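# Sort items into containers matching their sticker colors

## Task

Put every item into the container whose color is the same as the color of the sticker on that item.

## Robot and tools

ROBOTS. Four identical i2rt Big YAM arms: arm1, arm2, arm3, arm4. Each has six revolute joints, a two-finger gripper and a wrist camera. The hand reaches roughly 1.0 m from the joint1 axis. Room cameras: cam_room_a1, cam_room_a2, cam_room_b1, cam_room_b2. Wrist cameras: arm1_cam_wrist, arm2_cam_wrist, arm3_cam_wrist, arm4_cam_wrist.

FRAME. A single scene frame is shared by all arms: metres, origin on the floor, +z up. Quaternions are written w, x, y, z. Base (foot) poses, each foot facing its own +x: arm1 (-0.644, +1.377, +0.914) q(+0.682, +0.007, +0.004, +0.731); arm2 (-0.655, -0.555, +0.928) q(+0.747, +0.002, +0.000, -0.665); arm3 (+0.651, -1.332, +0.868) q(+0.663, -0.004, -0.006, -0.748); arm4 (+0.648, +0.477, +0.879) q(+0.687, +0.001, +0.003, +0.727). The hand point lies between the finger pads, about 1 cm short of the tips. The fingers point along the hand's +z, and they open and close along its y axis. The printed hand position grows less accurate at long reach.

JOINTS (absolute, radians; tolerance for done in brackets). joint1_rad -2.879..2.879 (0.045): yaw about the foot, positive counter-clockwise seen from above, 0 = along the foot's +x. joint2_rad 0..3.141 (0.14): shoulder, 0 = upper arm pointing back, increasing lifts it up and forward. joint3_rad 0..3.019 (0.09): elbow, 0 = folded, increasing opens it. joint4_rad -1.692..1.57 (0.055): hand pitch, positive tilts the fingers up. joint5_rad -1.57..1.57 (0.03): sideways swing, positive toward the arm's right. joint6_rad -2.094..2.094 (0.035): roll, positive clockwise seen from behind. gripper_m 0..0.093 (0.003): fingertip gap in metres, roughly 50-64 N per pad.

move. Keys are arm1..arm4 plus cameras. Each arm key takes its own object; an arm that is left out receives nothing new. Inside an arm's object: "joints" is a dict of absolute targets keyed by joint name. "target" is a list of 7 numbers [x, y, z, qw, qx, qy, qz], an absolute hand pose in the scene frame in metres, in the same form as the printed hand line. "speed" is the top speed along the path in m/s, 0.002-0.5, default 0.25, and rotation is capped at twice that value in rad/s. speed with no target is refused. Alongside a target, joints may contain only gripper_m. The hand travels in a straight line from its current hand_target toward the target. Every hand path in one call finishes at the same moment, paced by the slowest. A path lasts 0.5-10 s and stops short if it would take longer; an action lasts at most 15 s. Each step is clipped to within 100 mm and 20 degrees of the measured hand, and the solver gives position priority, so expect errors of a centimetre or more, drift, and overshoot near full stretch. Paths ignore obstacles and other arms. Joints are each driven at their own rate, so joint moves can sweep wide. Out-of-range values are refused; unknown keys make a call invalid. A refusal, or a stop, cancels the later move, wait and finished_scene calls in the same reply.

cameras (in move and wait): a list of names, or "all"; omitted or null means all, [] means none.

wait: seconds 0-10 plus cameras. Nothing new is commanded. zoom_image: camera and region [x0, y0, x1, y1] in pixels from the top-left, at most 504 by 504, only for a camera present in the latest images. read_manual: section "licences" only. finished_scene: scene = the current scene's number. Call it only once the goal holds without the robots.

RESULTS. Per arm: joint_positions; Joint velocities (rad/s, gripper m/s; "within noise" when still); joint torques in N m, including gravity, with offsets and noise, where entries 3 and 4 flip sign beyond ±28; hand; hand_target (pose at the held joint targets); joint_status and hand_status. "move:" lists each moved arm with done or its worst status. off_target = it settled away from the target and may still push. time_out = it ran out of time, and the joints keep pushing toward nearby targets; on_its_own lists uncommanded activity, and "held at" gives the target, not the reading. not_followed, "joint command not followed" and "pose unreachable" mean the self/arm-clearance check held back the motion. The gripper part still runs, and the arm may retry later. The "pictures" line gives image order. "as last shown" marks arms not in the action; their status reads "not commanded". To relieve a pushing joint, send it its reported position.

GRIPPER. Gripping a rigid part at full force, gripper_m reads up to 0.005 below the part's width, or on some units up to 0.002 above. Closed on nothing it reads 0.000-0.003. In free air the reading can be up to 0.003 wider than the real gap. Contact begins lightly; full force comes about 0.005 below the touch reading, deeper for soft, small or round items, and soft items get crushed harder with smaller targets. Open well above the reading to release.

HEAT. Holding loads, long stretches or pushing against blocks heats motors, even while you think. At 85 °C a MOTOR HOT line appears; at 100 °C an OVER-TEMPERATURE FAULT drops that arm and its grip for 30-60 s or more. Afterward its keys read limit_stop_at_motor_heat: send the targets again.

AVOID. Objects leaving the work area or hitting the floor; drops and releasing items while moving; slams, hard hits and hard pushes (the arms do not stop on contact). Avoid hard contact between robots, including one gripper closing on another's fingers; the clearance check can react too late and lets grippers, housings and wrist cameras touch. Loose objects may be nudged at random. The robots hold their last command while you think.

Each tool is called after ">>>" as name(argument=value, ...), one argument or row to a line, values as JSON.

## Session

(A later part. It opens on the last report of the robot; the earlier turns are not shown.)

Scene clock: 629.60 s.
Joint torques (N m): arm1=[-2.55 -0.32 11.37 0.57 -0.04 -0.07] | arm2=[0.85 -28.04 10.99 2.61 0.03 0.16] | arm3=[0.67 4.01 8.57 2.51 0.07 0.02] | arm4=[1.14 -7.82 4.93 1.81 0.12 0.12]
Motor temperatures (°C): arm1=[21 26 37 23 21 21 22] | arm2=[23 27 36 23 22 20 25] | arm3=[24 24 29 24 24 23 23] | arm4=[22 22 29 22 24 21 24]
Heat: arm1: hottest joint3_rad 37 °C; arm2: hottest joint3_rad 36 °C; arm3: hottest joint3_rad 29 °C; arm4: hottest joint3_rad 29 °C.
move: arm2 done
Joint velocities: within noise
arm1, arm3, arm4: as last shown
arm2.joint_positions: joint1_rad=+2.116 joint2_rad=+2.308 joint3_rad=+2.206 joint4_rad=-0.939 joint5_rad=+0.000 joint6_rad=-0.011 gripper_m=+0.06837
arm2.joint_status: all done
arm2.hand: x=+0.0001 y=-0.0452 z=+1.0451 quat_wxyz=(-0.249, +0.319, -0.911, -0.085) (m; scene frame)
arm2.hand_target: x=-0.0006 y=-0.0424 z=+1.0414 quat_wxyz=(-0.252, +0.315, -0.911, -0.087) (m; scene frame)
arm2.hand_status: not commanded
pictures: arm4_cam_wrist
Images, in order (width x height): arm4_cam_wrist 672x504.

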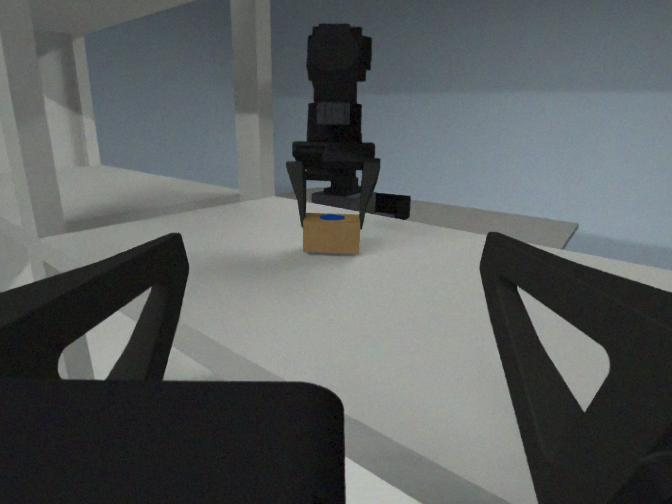

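>>> move(
  arm2={"joints": {"joint3_rad": 2.182, "joint4_rad": -0.908}},
  cameras=["arm4_cam_wrist"],
)

>>> zoom_image(
  camera="arm4_cam_wrist",
  region=[250, 170, 410, 290],
)

>>> move(
  arm2={"joints": {"joint3_rad": 2.17, "joint4_rad": -0.896}},
  cameras=["arm4_cam_wrist"],
)

>>> zoom_image(
  camera="arm4_cam_wrist",
  region=[250, 170, 410, 290],
)

Scene clock: 636.83 s.
Joint torques (N m): arm1=[-2.96 -0.32 11.45 0.85 -0.05 -0.03] | arm2=[0.91 -28.22 10.84 2.56 0.04 0.16] | arm3=[0.56 3.96 8.59 2.51 0.06 0.03] | arm4=[1.38 -8.18 4.96 1.84 0.15 0.16]
Motor temperatures (°C): arm1=[21 26 37 23 21 21 22] | arm2=[23 28 37 23 22 20 25] | arm3=[24 24 29 24 24 23 23] | arm4=[22 22 29 22 24 21 24]
Heat: arm1: hottest joint3_rad 37 °C; arm2: hottest joint3_rad 37 °C; arm3: hottest joint3_rad 29 °C; arm4: hottest joint3_rad 29 °C.
move: arm2 done
Joint velocities: within noise
arm1, arm3, arm4: as last shown
arm1.joint_positions: joint1_rad=-2.248 joint2_rad=+0.770 joint3_rad=+0.858 joint4_rad=-1.152 joint5_rad=-0.010 joint6_rad=-0.001 gripper_m=+0.07996
arm1.hand_target: x=-0.3980 y=+1.2060 z=+1.1699 quat_wxyz=(-0.226, -0.290, -0.927, +0.071) (m; scene frame)
arm2.joint_positions: joint1_rad=+2.116 joint2_rad=+2.308 joint3_rad=+2.195 joint4_rad=-0.928 joint5_rad=+0.000 joint6_rad=-0.011 gripper_m=+0.06837
arm2.joint_status: all done
arm2.hand: x=-0.0001 y=-0.0453 z=+1.0412 quat_wxyz=(-0.250, +0.319, -0.910, -0.085) (m; scene frame)
arm2.hand_target: x=-0.0011 y=-0.0428 z=+1.0367 quat_wxyz=(-0.252, +0.315, -0.911, -0.087) (m; scene frame)
arm2.hand_status: not commanded
pictures: arm4_cam_wrist
Images, in order (width x height): arm4_cam_wrist 672x504.

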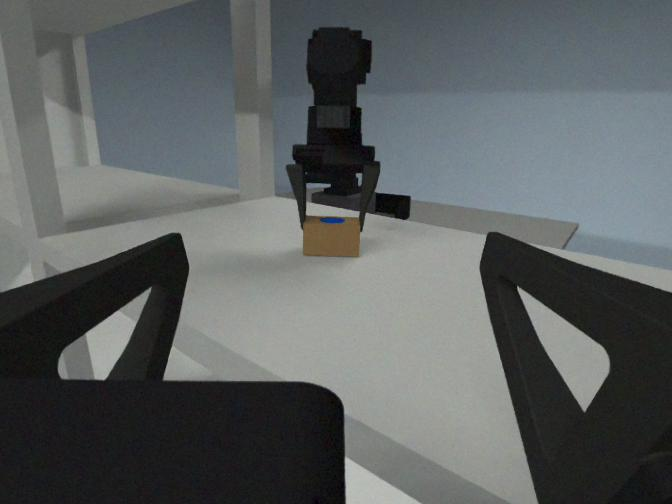

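Scaled by 3.150.

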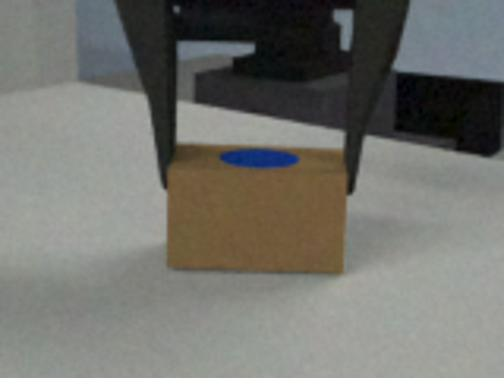

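Scene clock: 637.30 s.
Joint torques (N m): arm1=[-3.55 0.32 11.69 0.76 -0.01 -0.03] | arm2=[0.85 -28.1 10.44 2.52 0.03 0.15] | arm3=[0.62 3.96 8.55 2.54 0.07 0.02] | arm4=[1.08 -8.59 4.81 1.99 0.14 0.15]
Motor temperatures (°C): arm1=[21 26 37 23 21 21 22] | arm2=[23 28 37 23 22 20 25] | arm3=[24 24 29 24 24 23 23] | arm4=[22 22 29 22 24 21 24]
Heat: arm1: hottest joint3_rad 37 °C; arm2: hottest joint3_rad 37 °C; arm3: hottest joint3_rad 29 °C; arm4: hottest joint3_rad 29 °C.
move: arm2 done
Joint velocities: within noise
arm1.joint_positions: joint1_rad=-2.248 joint2_rad=+0.770 joint3_rad=+0.858 joint4_rad=-1.152 joint5_rad=-0.010 joint6_rad=-0.001 gripper_m=+0.07996
arm1.joint_status: not commanded
arm1.hand: x=-0.3952 y=+1.2079 z=+1.1713 quat_wxyz=(-0.233, -0.288, -0.926, +0.071) (m; scene frame)
arm1.hand_target: x=-0.3980 y=+1.2060 z=+1.1699 quat_wxyz=(-0.226, -0.290, -0.927, +0.071) (m; scene frame)
arm1.hand_status: not commanded
arm2.joint_positions: joint1_rad=+2.116 joint2_rad=+2.308 joint3_rad=+2.188 joint4_rad=-0.913 joint5_rad=+0.000 joint6_rad=-0.011 gripper_m=+0.06837
arm2.joint_status: all done
arm2.hand: x=+0.0010 y=-0.0444 z=+1.0397 quat_wxyz=(-0.253, +0.318, -0.909, -0.086) (m; scene frame)
arm2.hand_target: x=-0.0014 y=-0.0430 z=+1.0325 quat_wxyz=(-0.252, +0.315, -0.911, -0.087) (m; scene frame)
arm2.hand_status: not commanded
arm3, arm4: as last shown
pictures: arm4_cam_wrist
Images, in order (width x height): arm4_cam_wrist 672x504.

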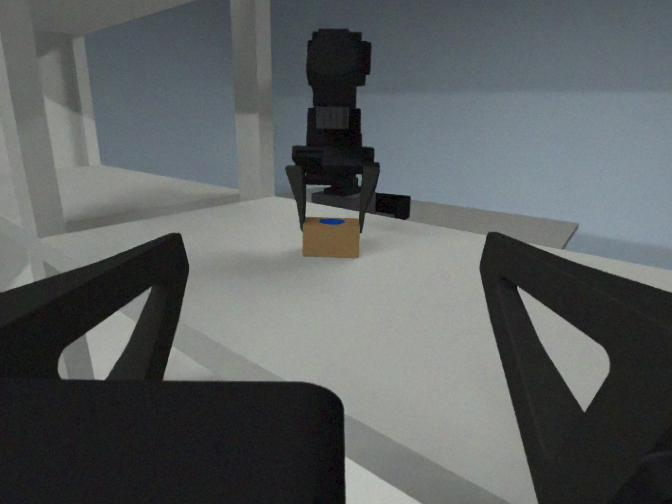

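Scaled by 3.150.

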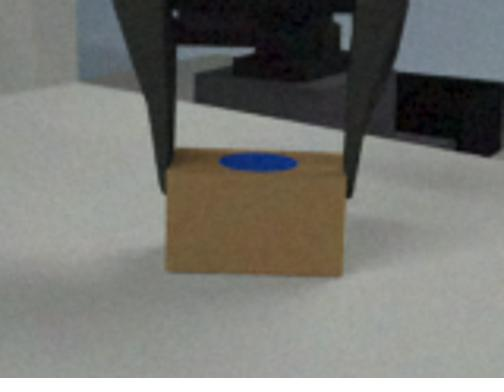

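>>> move(
  arm2={"joints": {"gripper_m": 0.09}},
  cameras=[],
)

>>> move(
  arm2={"target": [-0.0486, -0.0801, 1.15, 0.252, -0.315, 0.911, 0.087], "speed": 0.1},
  cameras=["arm4_cam_wrist", "arm2_cam_wrist"],
)

Scene clock: 642.57 s.
Joint torques (N m): arm1=[-2.67 0.03 11.6 0.85 -0.07 -0.08] | arm2=[1.03 -28.1 10.44 2.54 0.03 0.16] | arm3=[0.56 3.84 8.53 2.52 0.06 0.02] | arm4=[1.2 -8.29 4.88 1.87 0.12 0.16]
Motor temperatures (°C): arm1=[21 26 37 23 21 21 22] | arm2=[23 29 36 23 22 20 25] | arm3=[24 24 29 24 24 23 23] | arm4=[22 22 29 22 24 21 24]
Heat: arm1: hottest joint3_rad 37 °C; arm2: hottest joint3_rad 36 °C; arm3: hottest joint3_rad 29 °C; arm4: hottest joint3_rad 29 °C.
move: arm2 done
Joint velocities: within noise
arm1, arm3, arm4: as last shown
arm2.joint_positions: joint1_rad=+2.116 joint2_rad=+2.308 joint3_rad=+2.188 joint4_rad=-0.913 joint5_rad=+0.000 joint6_rad=-0.011 gripper_m=+0.08992
arm2.joint_status: all done
arm2.hand: x=+0.0010 y=-0.0444 z=+1.0397 quat_wxyz=(-0.253, +0.318, -0.909, -0.086) (m; scene frame)
arm2.hand_target: x=-0.0014 y=-0.0430 z=+1.0325 quat_wxyz=(-0.252, +0.315, -0.911, -0.087) (m; scene frame)
arm2.hand_status: not commanded
pictures: none
No camera images: "cameras" was empty.

Scene clock: 644.47 s.
Joint torques (N m): arm1=[-2.37 -0.38 11.62 0.98 -0.07 -0.06] | arm2=[0.97 -25.99 10.62 1.32 0.07 0.17] | arm3=[0.5 3.96 8.54 2.54 0.06 0.03] | arm4=[1.08 -8.29 4.68 1.85 0.13 0.17]
Motor temperatures (°C): arm1=[21 26 37 23 21 21 22] | arm2=[23 29 36 23 22 20 25] | arm3=[24 24 29 24 24 23 23] | arm4=[22 22 29 22 24 21 24]
Heat: arm1: hottest joint3_rad 37 °C; arm2: hottest joint3_rad 36 °C; arm3: hottest joint3_rad 29 °C; arm4: hottest joint3_rad 29 °C.
move: arm2 off_target
Joint velocities: within noise
arm1, arm3: as last shown
arm2.joint_positions: joint1_rad=+2.116 joint2_rad=+2.078 joint3_rad=+2.094 joint4_rad=-1.024 joint5_rad=+0.000 joint6_rad=-0.011 gripper_m=+0.08992
arm2.joint_status: not commanded
arm2.hand: x=-0.0417 y=-0.0779 z=+1.1576 quat_wxyz=(-0.264, +0.317, -0.906, -0.090) (m; scene frame)
arm2.hand_target: x=-0.0485 y=-0.0801 z=+1.1502 quat_wxyz=(-0.252, +0.315, -0.911, -0.087) (m; scene frame)
arm2.hand_status: off_target (0.011 m and 1.6 deg from the pose sent, 0.126 m and 0.4 deg at the start)
arm4.joint_positions: joint1_rad=+2.187 joint2_rad=+1.526 joint3_rad=+0.355 joint4_rad=+1.513 joint5_rad=-0.001 joint6_rad=-0.012 gripper_m=+0.09400
arm4.joint_status: not commanded
arm4.hand: x=+0.2940 y=+0.1961 z=+1.1242 quat_wxyz=(+0.265, +0.541, +0.193, -0.775) (m; scene frame)
arm4.hand_target: x=+0.2942 y=+0.1944 z=+1.1253 quat_wxyz=(+0.272, +0.537, +0.189, -0.776) (m; scene frame)
arm4.hand_status: not commanded
pictures: arm2_cam_wrist, arm4_cam_wrist
Images, in order (width x height): arm2_cam_wrist 672x504, arm4_cam_wrist 672x504.

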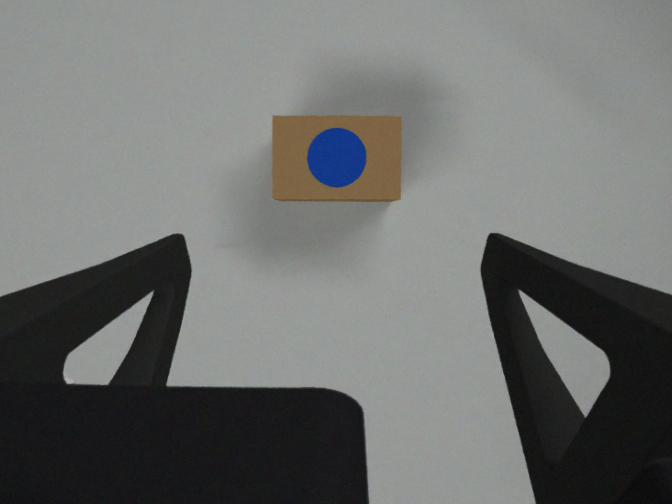

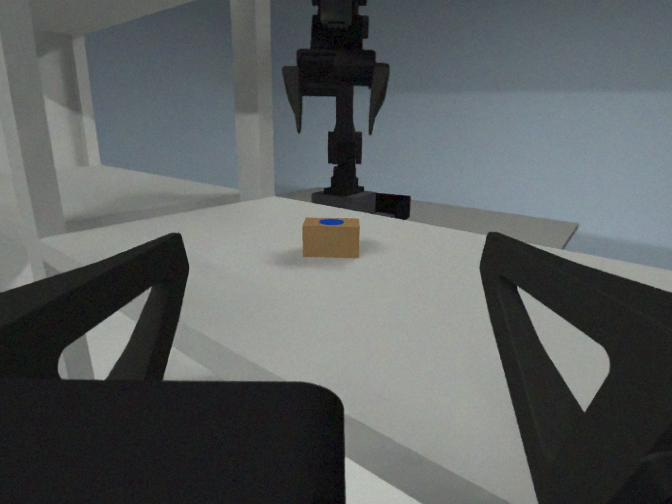

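>>> move(
  arm2={"target": [-0.419, -0.3695, 1.17, 0.2429, -0.3162, 0.9132, 0.0841], "speed": 0.25},
  cameras=["arm4_cam_wrist", "cam_room_a1", "cam_room_a2"],
)

Scene clock: 684.17 s.
Joint torques (N m): arm1=[-2.67 -0.32 11.45 0.7 -0.06 -0.04] | arm2=[1.32 -3.49 10.8 1.29 0.13 0.18] | arm3=[0.62 4.01 8.54 2.48 0.06 0.02] | arm4=[1.08 -8 4.74 1.91 0.08 0.14]
Motor temperatures (°C): arm1=[21 25 37 23 21 21 22] | arm2=[23 29 36 22 22 20 24] | arm3=[24 24 29 24 24 23 23] | arm4=[22 22 28 22 24 21 24]
Heat: arm1: hottest joint3_rad 37 °C; arm2: hottest joint3_rad 36 °C; arm3: hottest joint3_rad 29 °C; arm4: hottest joint3_rad 28 °C.
move: arm2 off_target
Joint velocities: within noise
arm1, arm4: as last shown
arm2.joint_positions: joint1_rad=+2.116 joint2_rad=+0.764 joint3_rad=+0.817 joint4_rad=-1.071 joint5_rad=+0.000 joint6_rad=-0.009 gripper_m=+0.08992
arm2.joint_status: not commanded
arm2.hand: x=-0.4140 y=-0.3684 z=+1.1818 quat_wxyz=(-0.260, +0.316, -0.908, -0.089) (m; scene frame)
arm2.hand_target: x=-0.4190 y=-0.3697 z=+1.1701 quat_wxyz=(-0.243, +0.316, -0.913, -0.084) (m; scene frame)
arm2.hand_status: off_target (0.013 m and 2.1 deg from the pose sent, 0.477 m and 2.7 deg at the start)
arm3.joint_positions: joint1_rad=-1.440 joint2_rad=+0.109 joint3_rad=+0.748 joint4_rad=-0.868 joint5_rad=-0.002 joint6_rad=-0.008 gripper_m=+0.09398
arm3.joint_status: not commanded
arm3.hand: x=+0.4515 y=-1.3278 z=+1.2785 quat_wxyz=(-0.007, -0.784, -0.003, +0.621) (m; scene frame)
arm3.hand_target: x=+0.4535 y=-1.3255 z=+1.2853 quat_wxyz=(-0.005, -0.775, +0.004, +0.632) (m; scene frame)
arm3.hand_status: not commanded
pictures: arm4_cam_wrist, cam_room_a1, cam_room_a2
Images, in order (width x height): arm4_cam_wrist 672x504, cam_room_a1 672x504, cam_room_a2 672x504.

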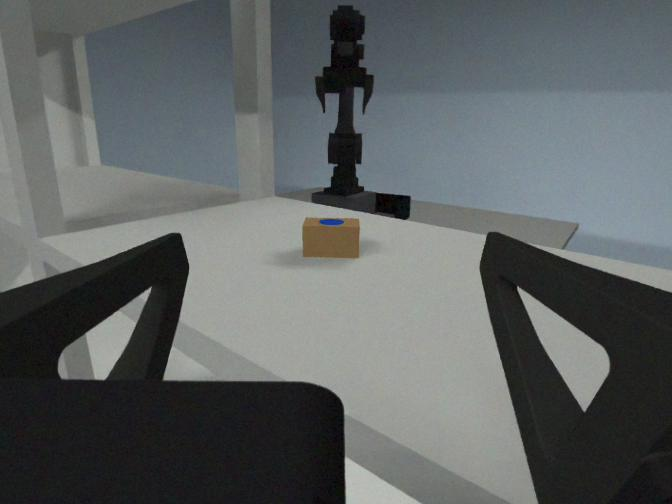

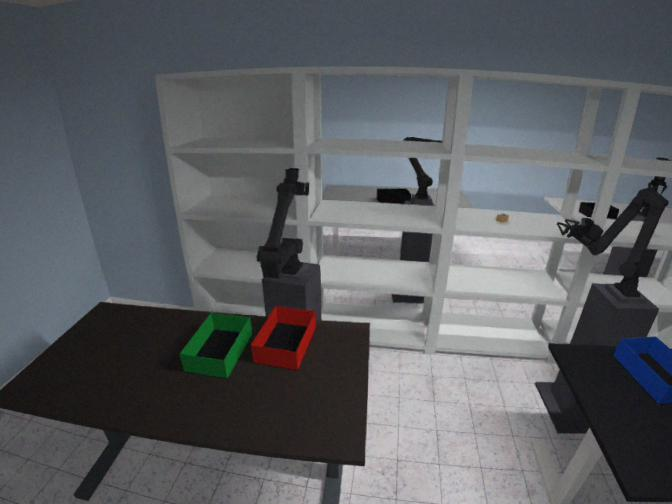

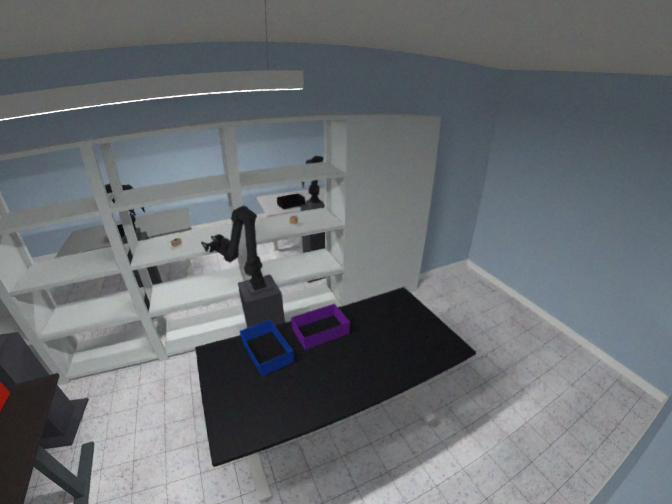

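>>> move(
  arm4={"joints": {"joint2_rad": 0.9, "joint4_rad": 1.2}},
  cameras=[],
)

>>> move(
  arm4={"joints": {"joint2_rad": 0.622, "joint3_rad": 0.79, "joint4_rad": -0.962}},
  cameras=[],
)

>>> move(
  arm4={"joints": {"joint1_rad": -1.4}},
  cameras=["arm4_cam_wrist"],
)

Scene clock: 701.23 s.
Joint torques (N m): arm1=[-2.84 0.5 11.62 0.87 -0.04 -0.05] | arm2=[1.38 -3.02 10.8 1.29 0.14 0.18] | arm3=[0.62 4.07 8.53 2.54 0.06 0.02] | arm4=[1.03 -3.49 8.39 0.5 0.13 0.16]
Motor temperatures (°C): arm1=[21 25 37 23 21 21 22] | arm2=[23 28 35 22 22 20 24] | arm3=[24 24 29 24 24 23 23] | arm4=[22 22 28 22 24 21 24]
Heat: arm1: hottest joint3_rad 37 °C; arm2: hottest joint3_rad 35 °C; arm3: hottest joint3_rad 29 °C; arm4: hottest joint3_rad 28 °C.
move: arm4 done
Joint velocities: within noise
arm1, arm2, arm3: as last shown
arm4.joint_positions: joint1_rad=+2.187 joint2_rad=+0.899 joint3_rad=+0.355 joint4_rad=+1.211 joint5_rad=-0.001 joint6_rad=-0.012 gripper_m=+0.09400
arm4.joint_status: all done
arm4.hand: x=+0.3682 y=+0.2551 z=+1.3049 quat_wxyz=(+0.292, +0.409, +0.146, -0.852) (m; scene frame)
arm4.hand_target: x=+0.3672 y=+0.2528 z=+1.3048 quat_wxyz=(+0.298, +0.413, +0.145, -0.848) (m; scene frame)
arm4.hand_status: not commanded
pictures: none
No camera images: "cameras" was empty.

Scene clock: 703.23 s.
Joint torques (N m): arm1=[-2.96 -0.03 11.43 0.61 0 -0.05] | arm2=[1.44 -3.14 10.77 1.29 0.14 0.18] | arm3=[0.5 3.96 8.54 2.51 0.06 0.02] | arm4=[0.79 -0.85 10.09 0.77 0.12 0.17]
Motor temperatures (°C): arm1=[21 25 37 23 21 21 22] | arm2=[23 28 35 22 22 20 24] | arm3=[24 24 29 24 24 23 23] | arm4=[22 22 29 22 24 21 24]
Heat: arm1: hottest joint3_rad 37 °C; arm2: hottest joint3_rad 35 °C; arm3: hottest joint3_rad 29 °C; arm4: hottest joint3_rad 29 °C.
move: arm4 done
Joint velocities: within noise
arm1, arm2, arm3: as last shown
arm4.joint_positions: joint1_rad=+2.187 joint2_rad=+0.622 joint3_rad=+0.781 joint4_rad=-0.950 joint5_rad=-0.001 joint6_rad=-0.012 gripper_m=+0.09400
arm4.joint_status: all done
arm4.hand: x=+0.4114 y=+0.2895 z=+1.1728 quat_wxyz=(+0.124, +0.870, +0.310, -0.362) (m; scene frame)
arm4.hand_target: x=+0.4128 y=+0.2894 z=+1.1760 quat_wxyz=(+0.126, +0.872, +0.306, -0.360) (m; scene frame)
arm4.hand_status: not commanded
pictures: none
No camera images: "cameras" was empty.

Scene clock: 705.77 s.
Joint torques (N m): arm1=[-3.02 0.21 11.44 0.77 -0.03 -0.09] | arm2=[1.49 -3.19 10.8 1.25 0.14 0.18] | arm3=[0.62 3.96 8.54 2.51 0.06 0.01] | arm4=[0.79 -1.49 10.18 0.76 0.02 0.14]
Motor temperatures (°C): arm1=[21 25 37 23 21 21 22] | arm2=[23 28 35 22 22 20 24] | arm3=[24 24 29 24 24 23 23] | arm4=[22 22 29 22 24 21 24]
Heat: arm1: hottest joint3_rad 37 °C; arm2: hottest joint3_rad 35 °C; arm3: hottest joint3_rad 29 °C; arm4: hottest joint3_rad 29 °C.
move: arm4 done
Joint velocities: within noise
arm1, arm2, arm3: as last shown
arm4.joint_positions: joint1_rad=-1.397 joint2_rad=+0.622 joint3_rad=+0.781 joint4_rad=-0.950 joint5_rad=+0.002 joint6_rad=-0.011 gripper_m=+0.09406
arm4.joint_status: all done
arm4.hand: x=+0.9450 y=+0.5469 z=+1.1693 quat_wxyz=(-0.375, +0.112, -0.919, -0.039) (m; scene frame)
arm4.hand_target: x=+0.9442 y=+0.5460 z=+1.1725 quat_wxyz=(-0.374, +0.105, -0.920, -0.042) (m; scene frame)
arm4.hand_status: not commanded
pictures: arm4_cam_wrist
Images, in order (width x height): arm4_cam_wrist 672x504.

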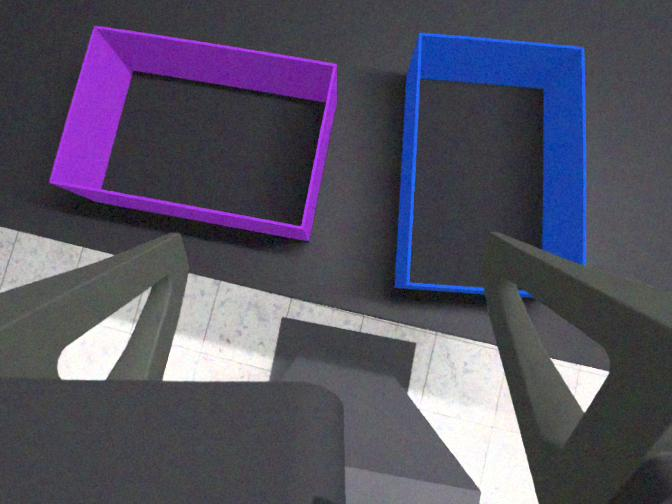

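>>> move(
  arm4={"joints": {"joint1_rad": 2.187}},
  cameras=[],
)

>>> move(
  arm4={"target": [0.413, 0.290, 1.14, -0.0847, -0.9127, -0.3161, 0.2446], "joints": {"gripper_m": 0.093}},
  cameras=[],
)

>>> move(
  arm4={"target": [0.001, -0.044, 1.13, -0.0847, -0.9127, -0.3161, 0.2446], "speed": 0.2},
  cameras=["arm4_cam_wrist"],
)

Scene clock: 736.27 s.
Joint torques (N m): arm1=[-2.9 0.26 11.59 0.88 -0.04 -0.05] | arm2=[1.32 -3.02 10.8 1.29 0.13 0.18] | arm3=[0.56 4.01 8.59 2.51 0.06 0.01] | arm4=[1.67 -0.91 10.26 0.83 0.18 0.14]
Motor temperatures (°C): arm1=[21 24 37 23 21 21 22] | arm2=[23 26 34 22 22 20 23] | arm3=[24 24 29 24 24 23 23] | arm4=[22 22 35 22 24 21 24]
Heat: arm1: hottest joint3_rad 37 °C; arm2: hottest joint3_rad 34 °C; arm3: hottest joint3_rad 29 °C; arm4: hottest joint3_rad 35 °C.
move: arm4 done
Joint velocities: within noise
arm1, arm2, arm3: as last shown
arm4.joint_positions: joint1_rad=+2.184 joint2_rad=+0.622 joint3_rad=+0.781 joint4_rad=-0.950 joint5_rad=-0.003 joint6_rad=-0.010 gripper_m=+0.09407
arm4.joint_status: all done
arm4.hand: x=+0.4112 y=+0.2899 z=+1.1727 quat_wxyz=(+0.125, +0.871, +0.309, -0.362) (m; scene frame)
arm4.hand_target: x=+0.4124 y=+0.2901 z=+1.1759 quat_wxyz=(+0.126, +0.872, +0.305, -0.360) (m; scene frame)
arm4.hand_status: not commanded
pictures: none
No camera images: "cameras" was empty.

Scene clock: 737.50 s.
Joint torques (N m): arm1=[-2.78 -0.15 11.55 0.73 -0.03 -0.07] | arm2=[1.44 -3.14 10.84 1.29 0.13 0.18] | arm3=[0.56 4.01 8.54 2.48 0.06 0.02] | arm4=[1.14 -2.49 13.12 0.39 0.22 0.19]
Motor temperatures (°C): arm1=[21 24 37 23 21 21 22] | arm2=[23 26 34 22 22 20 23] | arm3=[24 24 29 24 24 23 23] | arm4=[22 22 35 22 24 21 24]
Heat: arm1: hottest joint3_rad 37 °C; arm2: hottest joint3_rad 34 °C; arm3: hottest joint3_rad 29 °C; arm4: hottest joint3_rad 35 °C.
move: arm4 off_target
Joint velocities: within noise
arm1.joint_positions: joint1_rad=-2.248 joint2_rad=+0.770 joint3_rad=+0.858 joint4_rad=-1.152 joint5_rad=-0.010 joint6_rad=-0.001 gripper_m=+0.07996
arm1.joint_status: not commanded
arm1.hand: x=-0.3952 y=+1.2079 z=+1.1713 quat_wxyz=(-0.233, -0.288, -0.926, +0.071) (m; scene frame)
arm1.hand_target: x=-0.3980 y=+1.2060 z=+1.1699 quat_wxyz=(-0.226, -0.290, -0.927, +0.071) (m; scene frame)
arm1.hand_status: not commanded
arm2, arm3: as last shown
arm4.joint_positions: joint1_rad=+2.184 joint2_rad=+0.769 joint3_rad=+0.794 joint4_rad=-1.116 joint5_rad=+0.001 joint6_rad=-0.005 gripper_m=+0.09311
arm4.joint_status: all done
arm4.hand: x=+0.4195 y=+0.2972 z=+1.1149 quat_wxyz=(+0.078, +0.916, +0.321, -0.227) (m; scene frame)
arm4.hand_target: x=+0.4136 y=+0.2904 z=+1.1396 quat_wxyz=(+0.085, +0.913, +0.316, -0.245) (m; scene frame)
arm4.hand_status: off_target (0.027 m and 2.2 deg from the pose sent, 0.033 m and 15.0 deg at the start)
pictures: none
No camera images: "cameras" was empty.

Scene clock: 741.27 s.
Joint torques (N m): arm1=[-3.02 -0.21 11.52 0.65 0 0] | arm2=[1.44 -3.02 10.78 1.29 0.14 0.18] | arm3=[0.56 3.96 8.57 2.54 0.06 0.03] | arm4=[1.55 -25.05 12.59 0.42 0.21 0.17]
Motor temperatures (°C): arm1=[21 24 37 23 21 21 22] | arm2=[23 26 34 22 22 20 23] | arm3=[24 24 29 24 24 23 23] | arm4=[22 22 35 22 24 21 24]
Heat: arm1: hottest joint3_rad 37 °C; arm2: hottest joint3_rad 34 °C; arm3: hottest joint3_rad 29 °C; arm4: hottest joint3_rad 35 °C.
move: arm4 off_target
Joint velocities: within noise
arm1, arm2, arm3: as last shown
arm1.hand_target: x=-0.3980 y=+1.2061 z=+1.1699 quat_wxyz=(-0.226, -0.290, -0.927, +0.071) (m; scene frame)
arm4.joint_positions: joint1_rad=+2.186 joint2_rad=+2.362 joint3_rad=+2.680 joint4_rad=-1.367 joint5_rad=+0.003 joint6_rad=-0.002 gripper_m=+0.09311
arm4.joint_status: not commanded
arm4.hand: x=+0.0033 y=-0.0340 z=+1.1385 quat_wxyz=(+0.084, +0.911, +0.319, -0.247) (m; scene frame)
arm4.hand_target: x=+0.0017 y=-0.0435 z=+1.1298 quat_wxyz=(+0.085, +0.912, +0.316, -0.247) (m; scene frame)
arm4.hand_status: off_target (0.013 m and 0.4 deg from the pose sent, 0.540 m and 2.2 deg at the start)
pictures: arm4_cam_wrist
Images, in order (width x height): arm4_cam_wrist 672x504.

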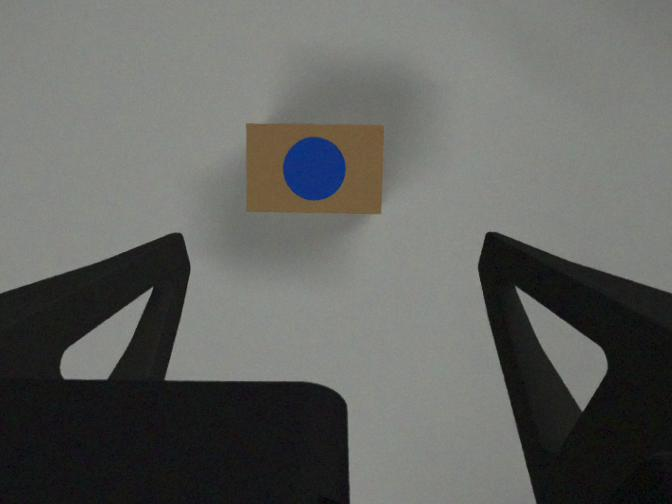

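>>> move(
  arm4={"target": [-0.016, -0.066, 1.095, -0.1038, -0.8961, -0.3103, 0.2998], "speed": 0.15},
  cameras=["arm4_cam_wrist"],
)

Scene clock: 760.43 s.
Joint torques (N m): arm1=[-2.49 -0.03 11.45 0.76 -0.03 -0.05] | arm2=[1.44 -3.19 10.78 1.32 0.13 0.19] | arm3=[0.56 3.96 8.57 2.51 0.06 0.03] | arm4=[1.38 -29.98 9.43 1.54 0.19 0.13]
Motor temperatures (°C): arm1=[21 24 37 23 21 21 22] | arm2=[23 26 34 22 22 20 23] | arm3=[24 24 29 24 24 23 23] | arm4=[22 23 35 22 24 21 24]
Heat: arm1: hottest joint3_rad 37 °C; arm2: hottest joint3_rad 34 °C; arm3: hottest joint3_rad 29 °C; arm4: hottest joint3_rad 35 °C.
move: arm4 off_target
Joint velocities: within noise
arm1, arm2, arm3: as last shown
arm4.joint_positions: joint1_rad=+2.195 joint2_rad=+2.355 joint3_rad=+2.475 joint4_rad=-1.086 joint5_rad=+0.009 joint6_rad=+0.004 gripper_m=+0.09311
arm4.joint_status: not commanded
arm4.hand: x=-0.0179 y=-0.0596 z=+1.0782 quat_wxyz=(+0.097, +0.900, +0.315, -0.285) (m; scene frame)
arm4.hand_target: x=-0.0157 y=-0.0659 z=+1.0951 quat_wxyz=(+0.104, +0.896, +0.310, -0.300) (m; scene frame)
arm4.hand_status: off_target (0.018 m and 2.0 deg from the pose sent, 0.057 m and 6.8 deg at the start)
pictures: arm4_cam_wrist
Images, in order (width x height): arm4_cam_wrist 672x504.

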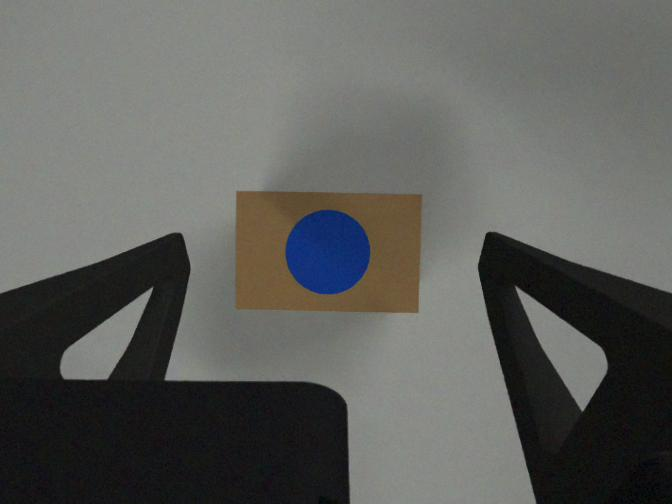

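>>> move(
  arm4={"target": [-0.0137, -0.068, 1.056, -0.1038, -0.8961, -0.3103, 0.2998], "speed": 0.08},
  cameras=["arm4_cam_wrist"],
)

Scene clock: 768.07 s.
Joint torques (N m): arm1=[-3.08 0.09 11.47 0.81 -0.04 -0.06] | arm2=[1.38 -3.02 10.82 1.29 0.13 0.18] | arm3=[0.5 4.07 8.58 2.48 0.06 0.01] | arm4=[1.96 -30.97 9.39 1.48 0.18 0.17]
Motor temperatures (°C): arm1=[21 24 37 23 21 21 22] | arm2=[23 26 34 22 22 20 23] | arm3=[24 24 29 24 24 23 23] | arm4=[22 26 36 22 24 21 24]
Heat: arm1: hottest joint3_rad 37 °C; arm2: hottest joint3_rad 34 °C; arm3: hottest joint3_rad 29 °C; arm4: hottest joint3_rad 36 °C.
move: arm4 off_target
Joint velocities: within noise
arm1: as last shown
arm2.joint_positions: joint1_rad=+2.116 joint2_rad=+0.764 joint3_rad=+0.817 joint4_rad=-1.071 joint5_rad=+0.000 joint6_rad=-0.009 gripper_m=+0.08992
arm2.joint_status: not commanded
arm2.hand: x=-0.4140 y=-0.3684 z=+1.1818 quat_wxyz=(-0.260, +0.316, -0.908, -0.089) (m; scene frame)
arm2.hand_target: x=-0.4190 y=-0.3697 z=+1.1701 quat_wxyz=(-0.243, +0.316, -0.913, -0.084) (m; scene frame)
arm2.hand_status: not commanded
arm3.joint_positions: joint1_rad=-1.440 joint2_rad=+0.109 joint3_rad=+0.748 joint4_rad=-0.868 joint5_rad=-0.002 joint6_rad=-0.008 gripper_m=+0.09398
arm3.joint_status: not commanded
arm3.hand: x=+0.4515 y=-1.3278 z=+1.2785 quat_wxyz=(-0.007, -0.784, -0.003, +0.621) (m; scene frame)
arm3.hand_target: x=+0.4535 y=-1.3255 z=+1.2853 quat_wxyz=(-0.005, -0.775, +0.004, +0.632) (m; scene frame)
arm3.hand_status: not commanded
arm4.joint_positions: joint1_rad=+2.198 joint2_rad=+2.340 joint3_rad=+2.341 joint4_rad=-0.968 joint5_rad=+0.012 joint6_rad=+0.007 gripper_m=+0.09311
arm4.joint_status: not commanded
arm4.hand: x=-0.0161 y=-0.0609 z=+1.0376 quat_wxyz=(+0.096, +0.900, +0.315, -0.284) (m; scene frame)
arm4.hand_target: x=-0.0136 y=-0.0677 z=+1.0560 quat_wxyz=(+0.104, +0.896, +0.310, -0.300) (m; scene frame)
arm4.hand_status: off_target (0.020 m and 2.1 deg from the pose sent, 0.024 m and 2.0 deg at the start)
pictures: arm4_cam_wrist
Images, in order (width x height): arm4_cam_wrist 672x504.

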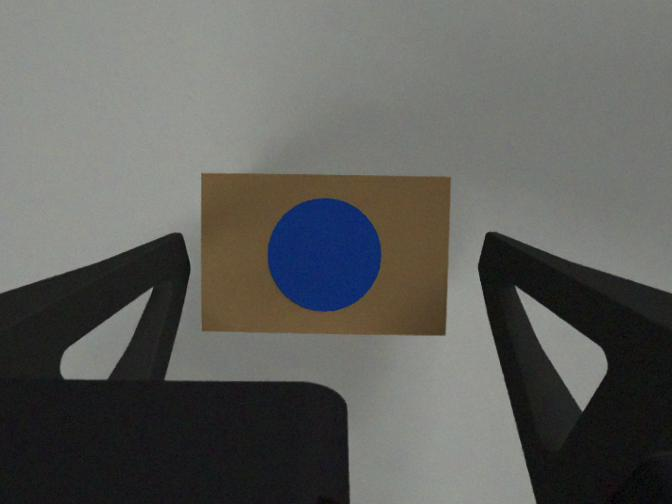

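>>> move(
  arm4={"joints": {"gripper_m": 0.06}},
  cameras=["arm4_cam_wrist"],
)

Scene clock: 771.77 s.
Joint torques (N m): arm1=[-2.43 -0.38 11.25 0.7 -0.06 -0.06] | arm2=[1.49 -3.02 10.8 1.26 0.13 0.18] | arm3=[0.5 4.07 8.55 2.52 0.06 0.02] | arm4=[1.26 -30.56 9.37 1.57 0.21 0.17]
Motor temperatures (°C): arm1=[21 24 37 23 21 21 22] | arm2=[23 26 34 22 22 20 23] | arm3=[24 24 29 24 24 23 23] | arm4=[22 26 36 22 24 21 24]
Heat: arm1: hottest joint3_rad 37 °C; arm2: hottest joint3_rad 34 °C; arm3: hottest joint3_rad 29 °C; arm4: hottest joint3_rad 36 °C.
move: arm4 off_target
Joint velocities: within noise
arm1, arm2, arm3: as last shown
arm4.joint_positions: joint1_rad=+2.199 joint2_rad=+2.340 joint3_rad=+2.341 joint4_rad=-0.968 joint5_rad=+0.012 joint6_rad=+0.009 gripper_m=+0.06887
arm4.joint_status: gripper_m off_target (ended at +0.06890, target +0.06000)
arm4.hand: x=-0.0160 y=-0.0612 z=+1.0377 quat_wxyz=(+0.097, +0.901, +0.314, -0.285) (m; scene frame)
arm4.hand_target: x=-0.0136 y=-0.0678 z=+1.0560 quat_wxyz=(+0.104, +0.896, +0.310, -0.300) (m; scene frame)
arm4.hand_status: not commanded
pictures: arm4_cam_wrist
Images, in order (width x height): arm4_cam_wrist 672x504.

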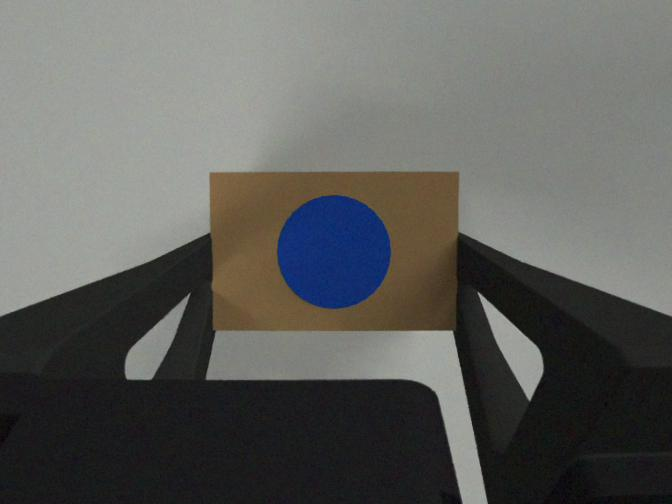

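>>> move(
  arm4={"target": [0.03, -0.026, 1.12, -0.1038, -0.8961, -0.3103, 0.2998], "speed": 0.12},
  cameras=[],
)

>>> move(
  arm4={"target": [0.413, 0.290, 1.16, -0.1038, -0.8961, -0.3103, 0.2998], "speed": 0.25},
  cameras=["arm4_cam_wrist"],
)

Scene clock: 783.30 s.
Joint torques (N m): arm1=[-3.31 -0.21 11.54 0.72 -0.01 -0.08] | arm2=[1.44 -3.08 10.81 1.28 0.13 0.18] | arm3=[0.5 3.96 8.54 2.48 0.07 0.01] | arm4=[1.38 -26.46 9.24 1.26 0.09 0.1]
Motor temperatures (°C): arm1=[21 24 37 23 21 21 22] | arm2=[23 25 34 22 22 20 23] | arm3=[24 24 29 24 24 23 23] | arm4=[22 27 36 22 24 21 25]
Heat: arm1: hottest joint3_rad 37 °C; arm2: hottest joint3_rad 34 °C; arm3: hottest joint3_rad 29 °C; arm4: hottest joint3_rad 36 °C.
move: arm4 done
Joint velocities: within noise
arm1, arm2, arm3: as last shown
arm4.joint_positions: joint1_rad=+2.199 joint2_rad=+2.100 joint3_rad=+2.118 joint4_rad=-0.963 joint5_rad=+0.012 joint6_rad=+0.009 gripper_m=+0.06888
arm4.joint_status: not commanded
arm4.hand: x=+0.0293 y=-0.0242 z=+1.1147 quat_wxyz=(+0.100, +0.897, +0.313, -0.294) (m; scene frame)
arm4.hand_target: x=+0.0300 y=-0.0259 z=+1.1198 quat_wxyz=(+0.104, +0.896, +0.310, -0.300) (m; scene frame)
arm4.hand_status: done (0.006 m and 0.8 deg from the pose sent, 0.101 m and 2.1 deg at the start)
pictures: none
No camera images: "cameras" was empty.

Scene clock: 785.97 s.
Joint torques (N m): arm1=[-2.9 -0.15 11.59 0.81 -0.02 -0.05] | arm2=[1.38 -3.14 10.8 1.32 0.14 0.18] | arm3=[0.5 4.07 8.53 2.47 0.06 0.03] | arm4=[1.03 -1.38 9.2 0.62 -0.03 0.05]
Motor temperatures (°C): arm1=[21 24 37 23 21 21 22] | arm2=[23 25 34 22 22 20 23] | arm3=[24 24 29 24 24 23 23] | arm4=[22 27 36 22 24 21 25]
Heat: arm1: hottest joint3_rad 37 °C; arm2: hottest joint3_rad 34 °C; arm3: hottest joint3_rad 29 °C; arm4: hottest joint3_rad 36 °C.
move: arm4 done
Joint velocities: within noise
arm1, arm2, arm3: as last shown
arm4.joint_positions: joint1_rad=+2.199 joint2_rad=+0.696 joint3_rad=+0.833 joint4_rad=-1.051 joint5_rad=+0.010 joint6_rad=+0.009 gripper_m=+0.06888
arm4.joint_status: not commanded
arm4.hand: x=+0.4129 y=+0.2884 z=+1.1637 quat_wxyz=(+0.106, +0.893, +0.312, -0.308) (m; scene frame)
arm4.hand_target: x=+0.4130 y=+0.2900 z=+1.1600 quat_wxyz=(+0.104, +0.896, +0.310, -0.300) (m; scene frame)
arm4.hand_status: done (0.004 m and 1.0 deg from the pose sent, 0.498 m and 0.8 deg at the start)
pictures: arm4_cam_wrist
Images, in order (width x height): arm4_cam_wrist 672x504.

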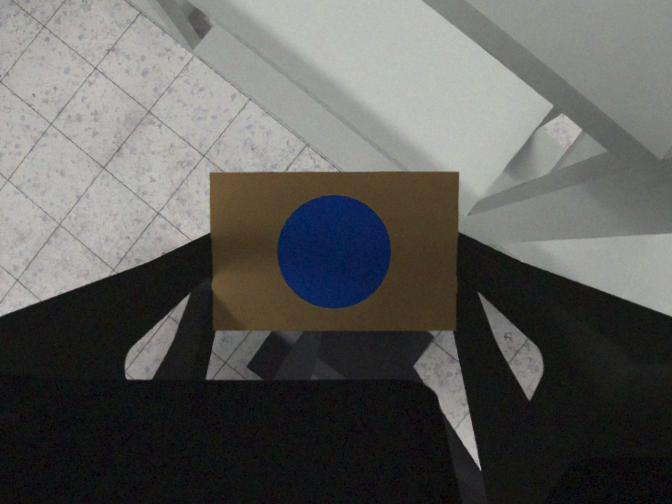

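>>> move(
  arm4={"joints": {"joint1_rad": 0.3, "joint2_rad": 0.631, "joint3_rad": 0.8745, "joint4_rad": -1.19}},
  cameras=[],
)

>>> move(
  arm4={"joints": {"joint1_rad": -1.77}},
  cameras=[],
)

>>> move(
  arm4={"target": [1.12, 0.408, 1.0, 0.3081, 0.0721, 0.9483, -0.0234], "speed": 0.2},
  cameras=["arm4_cam_wrist", "cam_room_a2"],
)

Scene clock: 793.43 s.
Joint torques (N m): arm1=[-2.84 0.56 11.52 0.76 -0.03 -0.04] | arm2=[1.44 -3.14 10.82 1.29 0.13 0.18] | arm3=[0.62 4.07 8.54 2.51 0.05 0.02] | arm4=[0.5 -1.38 12.11 0.53 0.03 0.04]
Motor temperatures (°C): arm1=[21 24 37 23 21 21 22] | arm2=[23 25 34 22 22 20 23] | arm3=[24 24 29 24 24 23 23] | arm4=[22 26 37 22 24 21 25]
Heat: arm1: hottest joint3_rad 37 °C; arm2: hottest joint3_rad 34 °C; arm3: hottest joint3_rad 29 °C; arm4: hottest joint3_rad 37 °C.
move: arm4 done
Joint velocities: within noise
arm1, arm2, arm3: as last shown
arm4.joint_positions: joint1_rad=+0.304 joint2_rad=+0.633 joint3_rad=+0.833 joint4_rad=-1.179 joint5_rad=+0.008 joint6_rad=+0.009 gripper_m=+0.06890
arm4.joint_status: all done
arm4.hand: x=+0.5564 y=+0.7298 z=+1.1597 quat_wxyz=(-0.165, +0.783, -0.550, -0.239) (m; scene frame)
arm4.hand_target: x=+0.5564 y=+0.7324 z=+1.1800 quat_wxyz=(-0.174, +0.778, -0.548, -0.252) (m; scene frame)
arm4.hand_status: not commanded
pictures: none
No camera images: "cameras" was empty.

Scene clock: 795.43 s.
Joint torques (N m): arm1=[-2.61 0.09 11.45 0.66 -0.09 -0.05] | arm2=[1.49 -3.08 10.81 1.28 0.14 0.19] | arm3=[0.5 3.96 8.58 2.48 0.06 0.02] | arm4=[0.38 -1.32 12.21 0.54 0.04 0.04]
Motor temperatures (°C): arm1=[21 24 37 23 21 21 22] | arm2=[23 25 34 22 22 20 23] | arm3=[24 24 29 24 24 23 23] | arm4=[22 26 37 22 24 21 25]
Heat: arm1: hottest joint3_rad 37 °C; arm2: hottest joint3_rad 34 °C; arm3: hottest joint3_rad 29 °C; arm4: hottest joint3_rad 37 °C.
move: arm4 done
Joint velocities: within noise
arm1.joint_positions: joint1_rad=-2.248 joint2_rad=+0.770 joint3_rad=+0.858 joint4_rad=-1.152 joint5_rad=-0.010 joint6_rad=-0.001 gripper_m=+0.07996
arm1.joint_status: not commanded
arm1.hand: x=-0.3952 y=+1.2079 z=+1.1713 quat_wxyz=(-0.233, -0.288, -0.926, +0.071) (m; scene frame)
arm1.hand_target: x=-0.3980 y=+1.2061 z=+1.1699 quat_wxyz=(-0.226, -0.290, -0.927, +0.071) (m; scene frame)
arm1.hand_status: not commanded
arm2, arm3: as last shown
arm4.joint_positions: joint1_rad=-1.767 joint2_rad=+0.633 joint3_rad=+0.833 joint4_rad=-1.179 joint5_rad=+0.009 joint6_rad=+0.009 gripper_m=+0.06892
arm4.joint_status: all done
arm4.hand: x=+0.9144 y=+0.4391 z=+1.1590 quat_wxyz=(-0.288, -0.072, -0.954, +0.025) (m; scene frame)
arm4.hand_target: x=+0.9168 y=+0.4383 z=+1.1793 quat_wxyz=(-0.304, -0.073, -0.950, +0.025) (m; scene frame)
arm4.hand_status: not commanded
pictures: none
No camera images: "cameras" was empty.

Scene clock: 797.43 s.
Joint torques (N m): arm1=[-3.02 -0.21 11.48 0.77 -0.1 -0.06] | arm2=[1.44 -3.14 10.81 1.31 0.12 0.18] | arm3=[0.62 4.01 8.55 2.5 0.06 0.03] | arm4=[0.09 -10.75 10.95 1.55 -0.02 0.03]
Motor temperatures (°C): arm1=[21 24 37 23 21 21 22] | arm2=[23 25 34 22 22 20 23] | arm3=[24 24 29 24 24 23 23] | arm4=[22 26 37 22 24 21 26]
Heat: arm1: hottest joint3_rad 37 °C; arm2: hottest joint3_rad 34 °C; arm3: hottest joint3_rad 29 °C; arm4: hottest joint3_rad 37 °C.
move: arm4 off_target
Joint velocities: within noise
arm1, arm2, arm3: as last shown
arm4.joint_positions: joint1_rad=-1.767 joint2_rad=+1.337 joint3_rad=+0.764 joint4_rad=-0.428 joint5_rad=+0.004 joint6_rad=+0.009 gripper_m=+0.06892
arm4.joint_status: not commanded
arm4.hand: x=+1.0978 y=+0.4135 z=+0.9781 quat_wxyz=(-0.279, -0.071, -0.957, +0.022) (m; scene frame)
arm4.hand_target: x=+1.1186 y=+0.4082 z=+1.0007 quat_wxyz=(-0.308, -0.072, -0.948, +0.024) (m; scene frame)
arm4.hand_status: off_target (0.032 m and 3.5 deg from the pose sent, 0.262 m and 2.4 deg at the start)
pictures: arm4_cam_wrist, cam_room_a2
Images, in order (width x height): arm4_cam_wrist 672x504, cam_room_a2 672x504.

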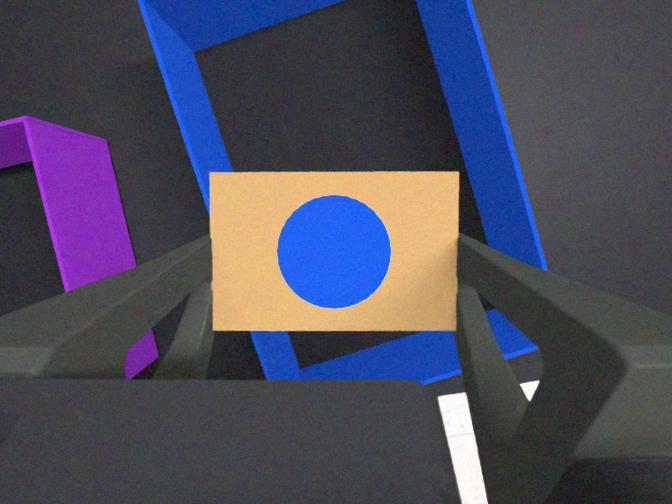

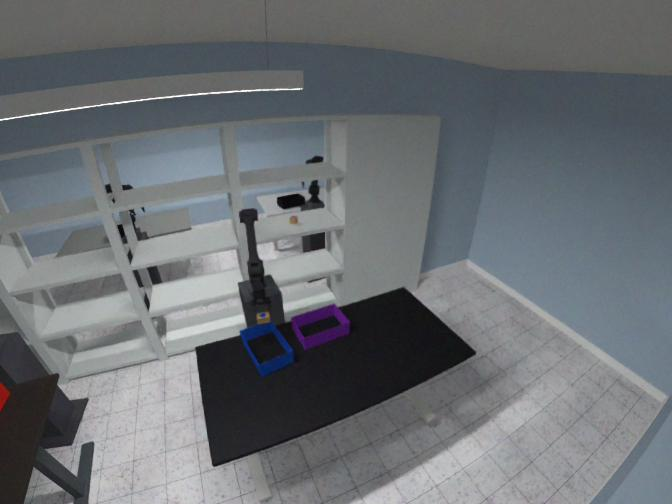

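>>> move(
  arm4={"target": [1.145, 0.398, 0.86, 0.3081, 0.0721, 0.9483, -0.0234], "speed": 0.15},
  cameras=["arm4_cam_wrist"],
)

Scene clock: 816.43 s.
Joint torques (N m): arm1=[-2.37 -0.09 11.45 0.58 -0.03 -0.04] | arm2=[1.38 -3.08 10.82 1.29 0.13 0.18] | arm3=[0.56 4.01 8.57 2.52 0.06 0.03] | arm4=[0.15 -13.16 5.74 1.58 -0.05 -0.1]
Motor temperatures (°C): arm1=[21 24 37 23 21 21 22] | arm2=[23 25 34 22 22 20 23] | arm3=[24 24 29 24 24 23 23] | arm4=[22 25 39 22 24 21 26]
Heat: arm1: hottest joint3_rad 37 °C; arm2: hottest joint3_rad 34 °C; arm3: hottest joint3_rad 29 °C; arm4: hottest joint3_rad 39 °C.
move: arm4 done
Joint velocities: within noise
arm1, arm2, arm3: as last shown
arm4.joint_positions: joint1_rad=-1.778 joint2_rad=+1.700 joint3_rad=+0.742 joint4_rad=+0.011 joint5_rad=-0.004 joint6_rad=+0.009 gripper_m=+0.06892
arm4.joint_status: not commanded
arm4.hand: x=+1.1433 y=+0.4024 z=+0.8620 quat_wxyz=(-0.304, -0.075, -0.950, +0.021) (m; scene frame)
arm4.hand_target: x=+1.1449 y=+0.3981 z=+0.8601 quat_wxyz=(-0.308, -0.072, -0.948, +0.024) (m; scene frame)
arm4.hand_status: done (0.005 m and 0.6 deg from the pose sent, 0.128 m and 3.5 deg at the start)
pictures: arm4_cam_wrist
Images, in order (width x height): arm4_cam_wrist 672x504.

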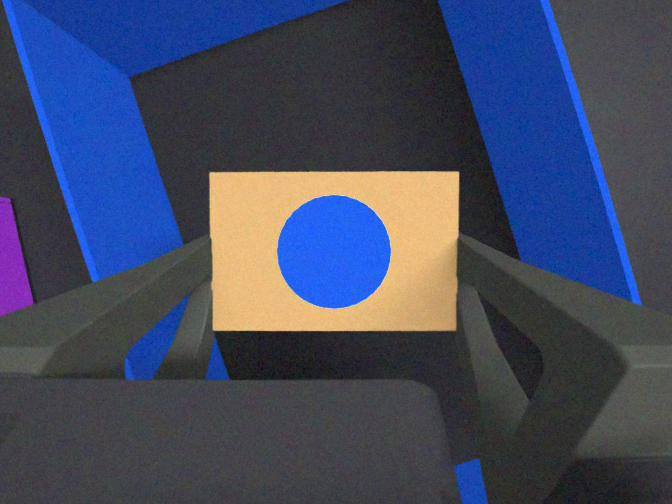

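>>> move(
  arm4={"target": [1.143, 0.396, 0.785, 0.3081, 0.0721, 0.9483, -0.0234], "speed": 0.1},
  cameras=["arm4_cam_wrist"],
)

Scene clock: 821.87 s.
Joint torques (N m): arm1=[-2.9 -0.15 11.56 0.91 -0.07 -0.03] | arm2=[1.38 -2.96 10.81 1.32 0.13 0.18] | arm3=[0.56 4.01 8.58 2.51 0.07 0.02] | arm4=[0.09 -14.27 4.1 1.52 -0.05 -0.07]
Motor temperatures (°C): arm1=[21 24 37 23 21 21 22] | arm2=[23 25 34 22 22 20 23] | arm3=[24 24 29 24 24 23 23] | arm4=[22 25 38 22 24 21 26]
Heat: arm1: hottest joint3_rad 37 °C; arm2: hottest joint3_rad 34 °C; arm3: hottest joint3_rad 29 °C; arm4: hottest joint3_rad 38 °C.
move: arm4 done
Joint velocities: within noise
arm1: as last shown
arm2.joint_positions: joint1_rad=+2.116 joint2_rad=+0.764 joint3_rad=+0.817 joint4_rad=-1.071 joint5_rad=+0.000 joint6_rad=-0.009 gripper_m=+0.08992
arm2.joint_status: not commanded
arm2.hand: x=-0.4140 y=-0.3684 z=+1.1818 quat_wxyz=(-0.260, +0.316, -0.908, -0.089) (m; scene frame)
arm2.hand_target: x=-0.4190 y=-0.3697 z=+1.1701 quat_wxyz=(-0.243, +0.316, -0.913, -0.084) (m; scene frame)
arm2.hand_status: not commanded
arm3.joint_positions: joint1_rad=-1.440 joint2_rad=+0.109 joint3_rad=+0.748 joint4_rad=-0.868 joint5_rad=-0.002 joint6_rad=-0.008 gripper_m=+0.09398
arm3.joint_status: not commanded
arm3.hand: x=+0.4515 y=-1.3278 z=+1.2785 quat_wxyz=(-0.007, -0.784, -0.003, +0.621) (m; scene frame)
arm3.hand_target: x=+0.4535 y=-1.3255 z=+1.2853 quat_wxyz=(-0.005, -0.775, +0.004, +0.632) (m; scene frame)
arm3.hand_status: not commanded
arm4.joint_positions: joint1_rad=-1.783 joint2_rad=+1.910 joint3_rad=+0.728 joint4_rad=+0.239 joint5_rad=-0.007 joint6_rad=+0.006 gripper_m=+0.06892
arm4.joint_status: not commanded
arm4.hand: x=+1.1429 y=+0.4002 z=+0.7898 quat_wxyz=(-0.307, -0.075, -0.949, +0.021) (m; scene frame)
arm4.hand_target: x=+1.1428 y=+0.3960 z=+0.7851 quat_wxyz=(-0.308, -0.072, -0.948, +0.023) (m; scene frame)
arm4.hand_status: done (0.006 m and 0.4 deg from the pose sent, 0.077 m and 0.6 deg at the start)
pictures: arm4_cam_wrist
Images, in order (width x height): arm4_cam_wrist 672x504.

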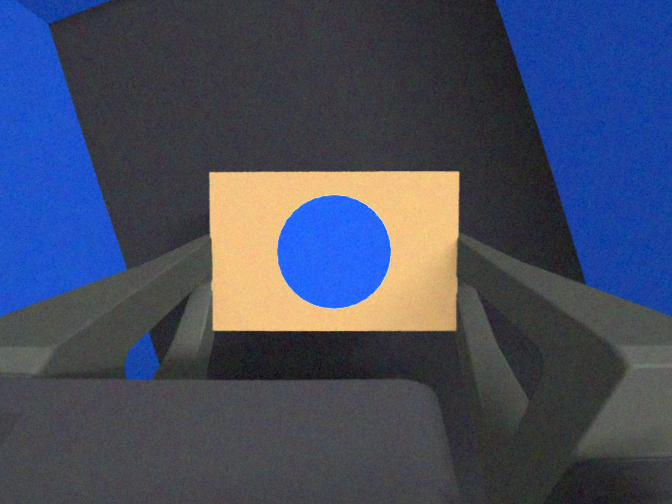

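>>> move(
  arm4={"target": [1.143, 0.396, 0.768, 0.3081, 0.0721, 0.9483, -0.0234], "speed": 0.06},
  cameras=[],
)

>>> move(
  arm4={"target": [1.143, 0.396, 0.76, 0.3081, 0.0721, 0.9483, -0.0234], "speed": 0.05},
  cameras=[],
)

>>> move(
  arm4={"target": [1.143, 0.396, 0.754, 0.3081, 0.0721, 0.9483, -0.0234], "speed": 0.05},
  cameras=["arm4_cam_wrist"],
)

Scene clock: 827.83 s.
Joint torques (N m): arm1=[-3.02 -0.09 11.59 0.72 -0.06 -0.06] | arm2=[1.38 -3.02 10.8 1.28 0.12 0.18] | arm3=[0.56 4.13 8.59 2.52 0.06 0.02] | arm4=[-0.09 -13.86 4.1 1.65 -0.02 -0.07]
Motor temperatures (°C): arm1=[21 24 38 23 21 21 22] | arm2=[23 25 34 22 22 20 23] | arm3=[24 24 29 24 24 23 23] | arm4=[22 25 37 22 24 21 26]
Heat: arm1: hottest joint3_rad 38 °C; arm2: hottest joint3_rad 34 °C; arm3: hottest joint3_rad 29 °C; arm4: hottest joint3_rad 37 °C.
move: arm4 done
Joint velocities: within noise
arm1, arm2, arm3: as last shown
arm4.joint_positions: joint1_rad=-1.783 joint2_rad=+1.958 joint3_rad=+0.728 joint4_rad=+0.287 joint5_rad=-0.007 joint6_rad=+0.006 gripper_m=+0.06892
arm4.joint_status: not commanded
arm4.hand: x=+1.1414 y=+0.4004 z=+0.7735 quat_wxyz=(-0.306, -0.075, -0.949, +0.021) (m; scene frame)
arm4.hand_target: x=+1.1427 y=+0.3960 z=+0.7680 quat_wxyz=(-0.308, -0.072, -0.948, +0.023) (m; scene frame)
arm4.hand_status: done (0.007 m and 0.5 deg from the pose sent, 0.022 m and 0.4 deg at the start)
pictures: none
No camera images: "cameras" was empty.

Scene clock: 828.80 s.
Joint torques (N m): arm1=[-2.14 0.21 11.48 0.8 -0.04 -0.02] | arm2=[1.44 -3.14 10.78 1.28 0.13 0.19] | arm3=[0.44 4.19 8.55 2.51 0.06 0.02] | arm4=[-0.44 -13.27 4.05 1.57 -0.01 -0.09]
Motor temperatures (°C): arm1=[21 24 38 23 21 21 22] | arm2=[23 25 34 22 22 20 23] | arm3=[24 24 29 24 24 23 23] | arm4=[22 25 37 22 24 21 26]
Heat: arm1: hottest joint3_rad 38 °C; arm2: hottest joint3_rad 34 °C; arm3: hottest joint3_rad 29 °C; arm4: hottest joint3_rad 37 °C.
move: arm4 done
Joint velocities: within noise
arm1, arm2, arm3: as last shown
arm4.joint_positions: joint1_rad=-1.783 joint2_rad=+1.980 joint3_rad=+0.728 joint4_rad=+0.309 joint5_rad=-0.007 joint6_rad=+0.006 gripper_m=+0.06892
arm4.joint_status: not commanded
arm4.hand: x=+1.1404 y=+0.4005 z=+0.7661 quat_wxyz=(-0.306, -0.075, -0.949, +0.021) (m; scene frame)
arm4.hand_target: x=+1.1427 y=+0.3960 z=+0.7601 quat_wxyz=(-0.308, -0.072, -0.948, +0.023) (m; scene frame)
arm4.hand_status: done (0.008 m and 0.5 deg from the pose sent, 0.014 m and 0.4 deg at the start)
pictures: none
No camera images: "cameras" was empty.

Scene clock: 829.77 s.
Joint torques (N m): arm1=[-2.67 -0.91 11.64 0.68 -0.04 -0.03] | arm2=[1.38 -3.14 10.82 1.28 0.13 0.18] | arm3=[0.44 4.07 8.57 2.5 0.06 0.01] | arm4=[0.26 -13.16 4.15 1.62 -0.03 -0.05]
Motor temperatures (°C): arm1=[21 24 38 23 21 21 22] | arm2=[23 25 34 22 22 20 23] | arm3=[24 24 29 24 24 23 23] | arm4=[22 25 36 22 24 21 26]
Heat: arm1: hottest joint3_rad 38 °C; arm2: hottest joint3_rad 34 °C; arm3: hottest joint3_rad 29 °C; arm4: hottest joint3_rad 36 °C.
move: arm4 done
Joint velocities: within noise
arm1, arm2, arm3: as last shown
arm4.joint_positions: joint1_rad=-1.783 joint2_rad=+1.993 joint3_rad=+0.728 joint4_rad=+0.327 joint5_rad=-0.007 joint6_rad=+0.003 gripper_m=+0.06892
arm4.joint_status: not commanded
arm4.hand: x=+1.1409 y=+0.4004 z=+0.7627 quat_wxyz=(-0.308, -0.073, -0.948, +0.022) (m; scene frame)
arm4.hand_target: x=+1.1427 y=+0.3960 z=+0.7542 quat_wxyz=(-0.308, -0.072, -0.948, +0.024) (m; scene frame)
arm4.hand_status: done (0.010 m and 0.2 deg from the pose sent, 0.013 m and 0.5 deg at the start)
pictures: arm4_cam_wrist
Images, in order (width x height): arm4_cam_wrist 672x504.

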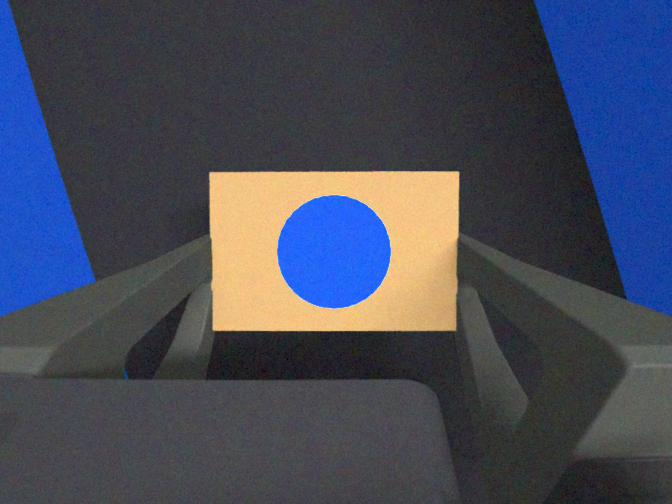

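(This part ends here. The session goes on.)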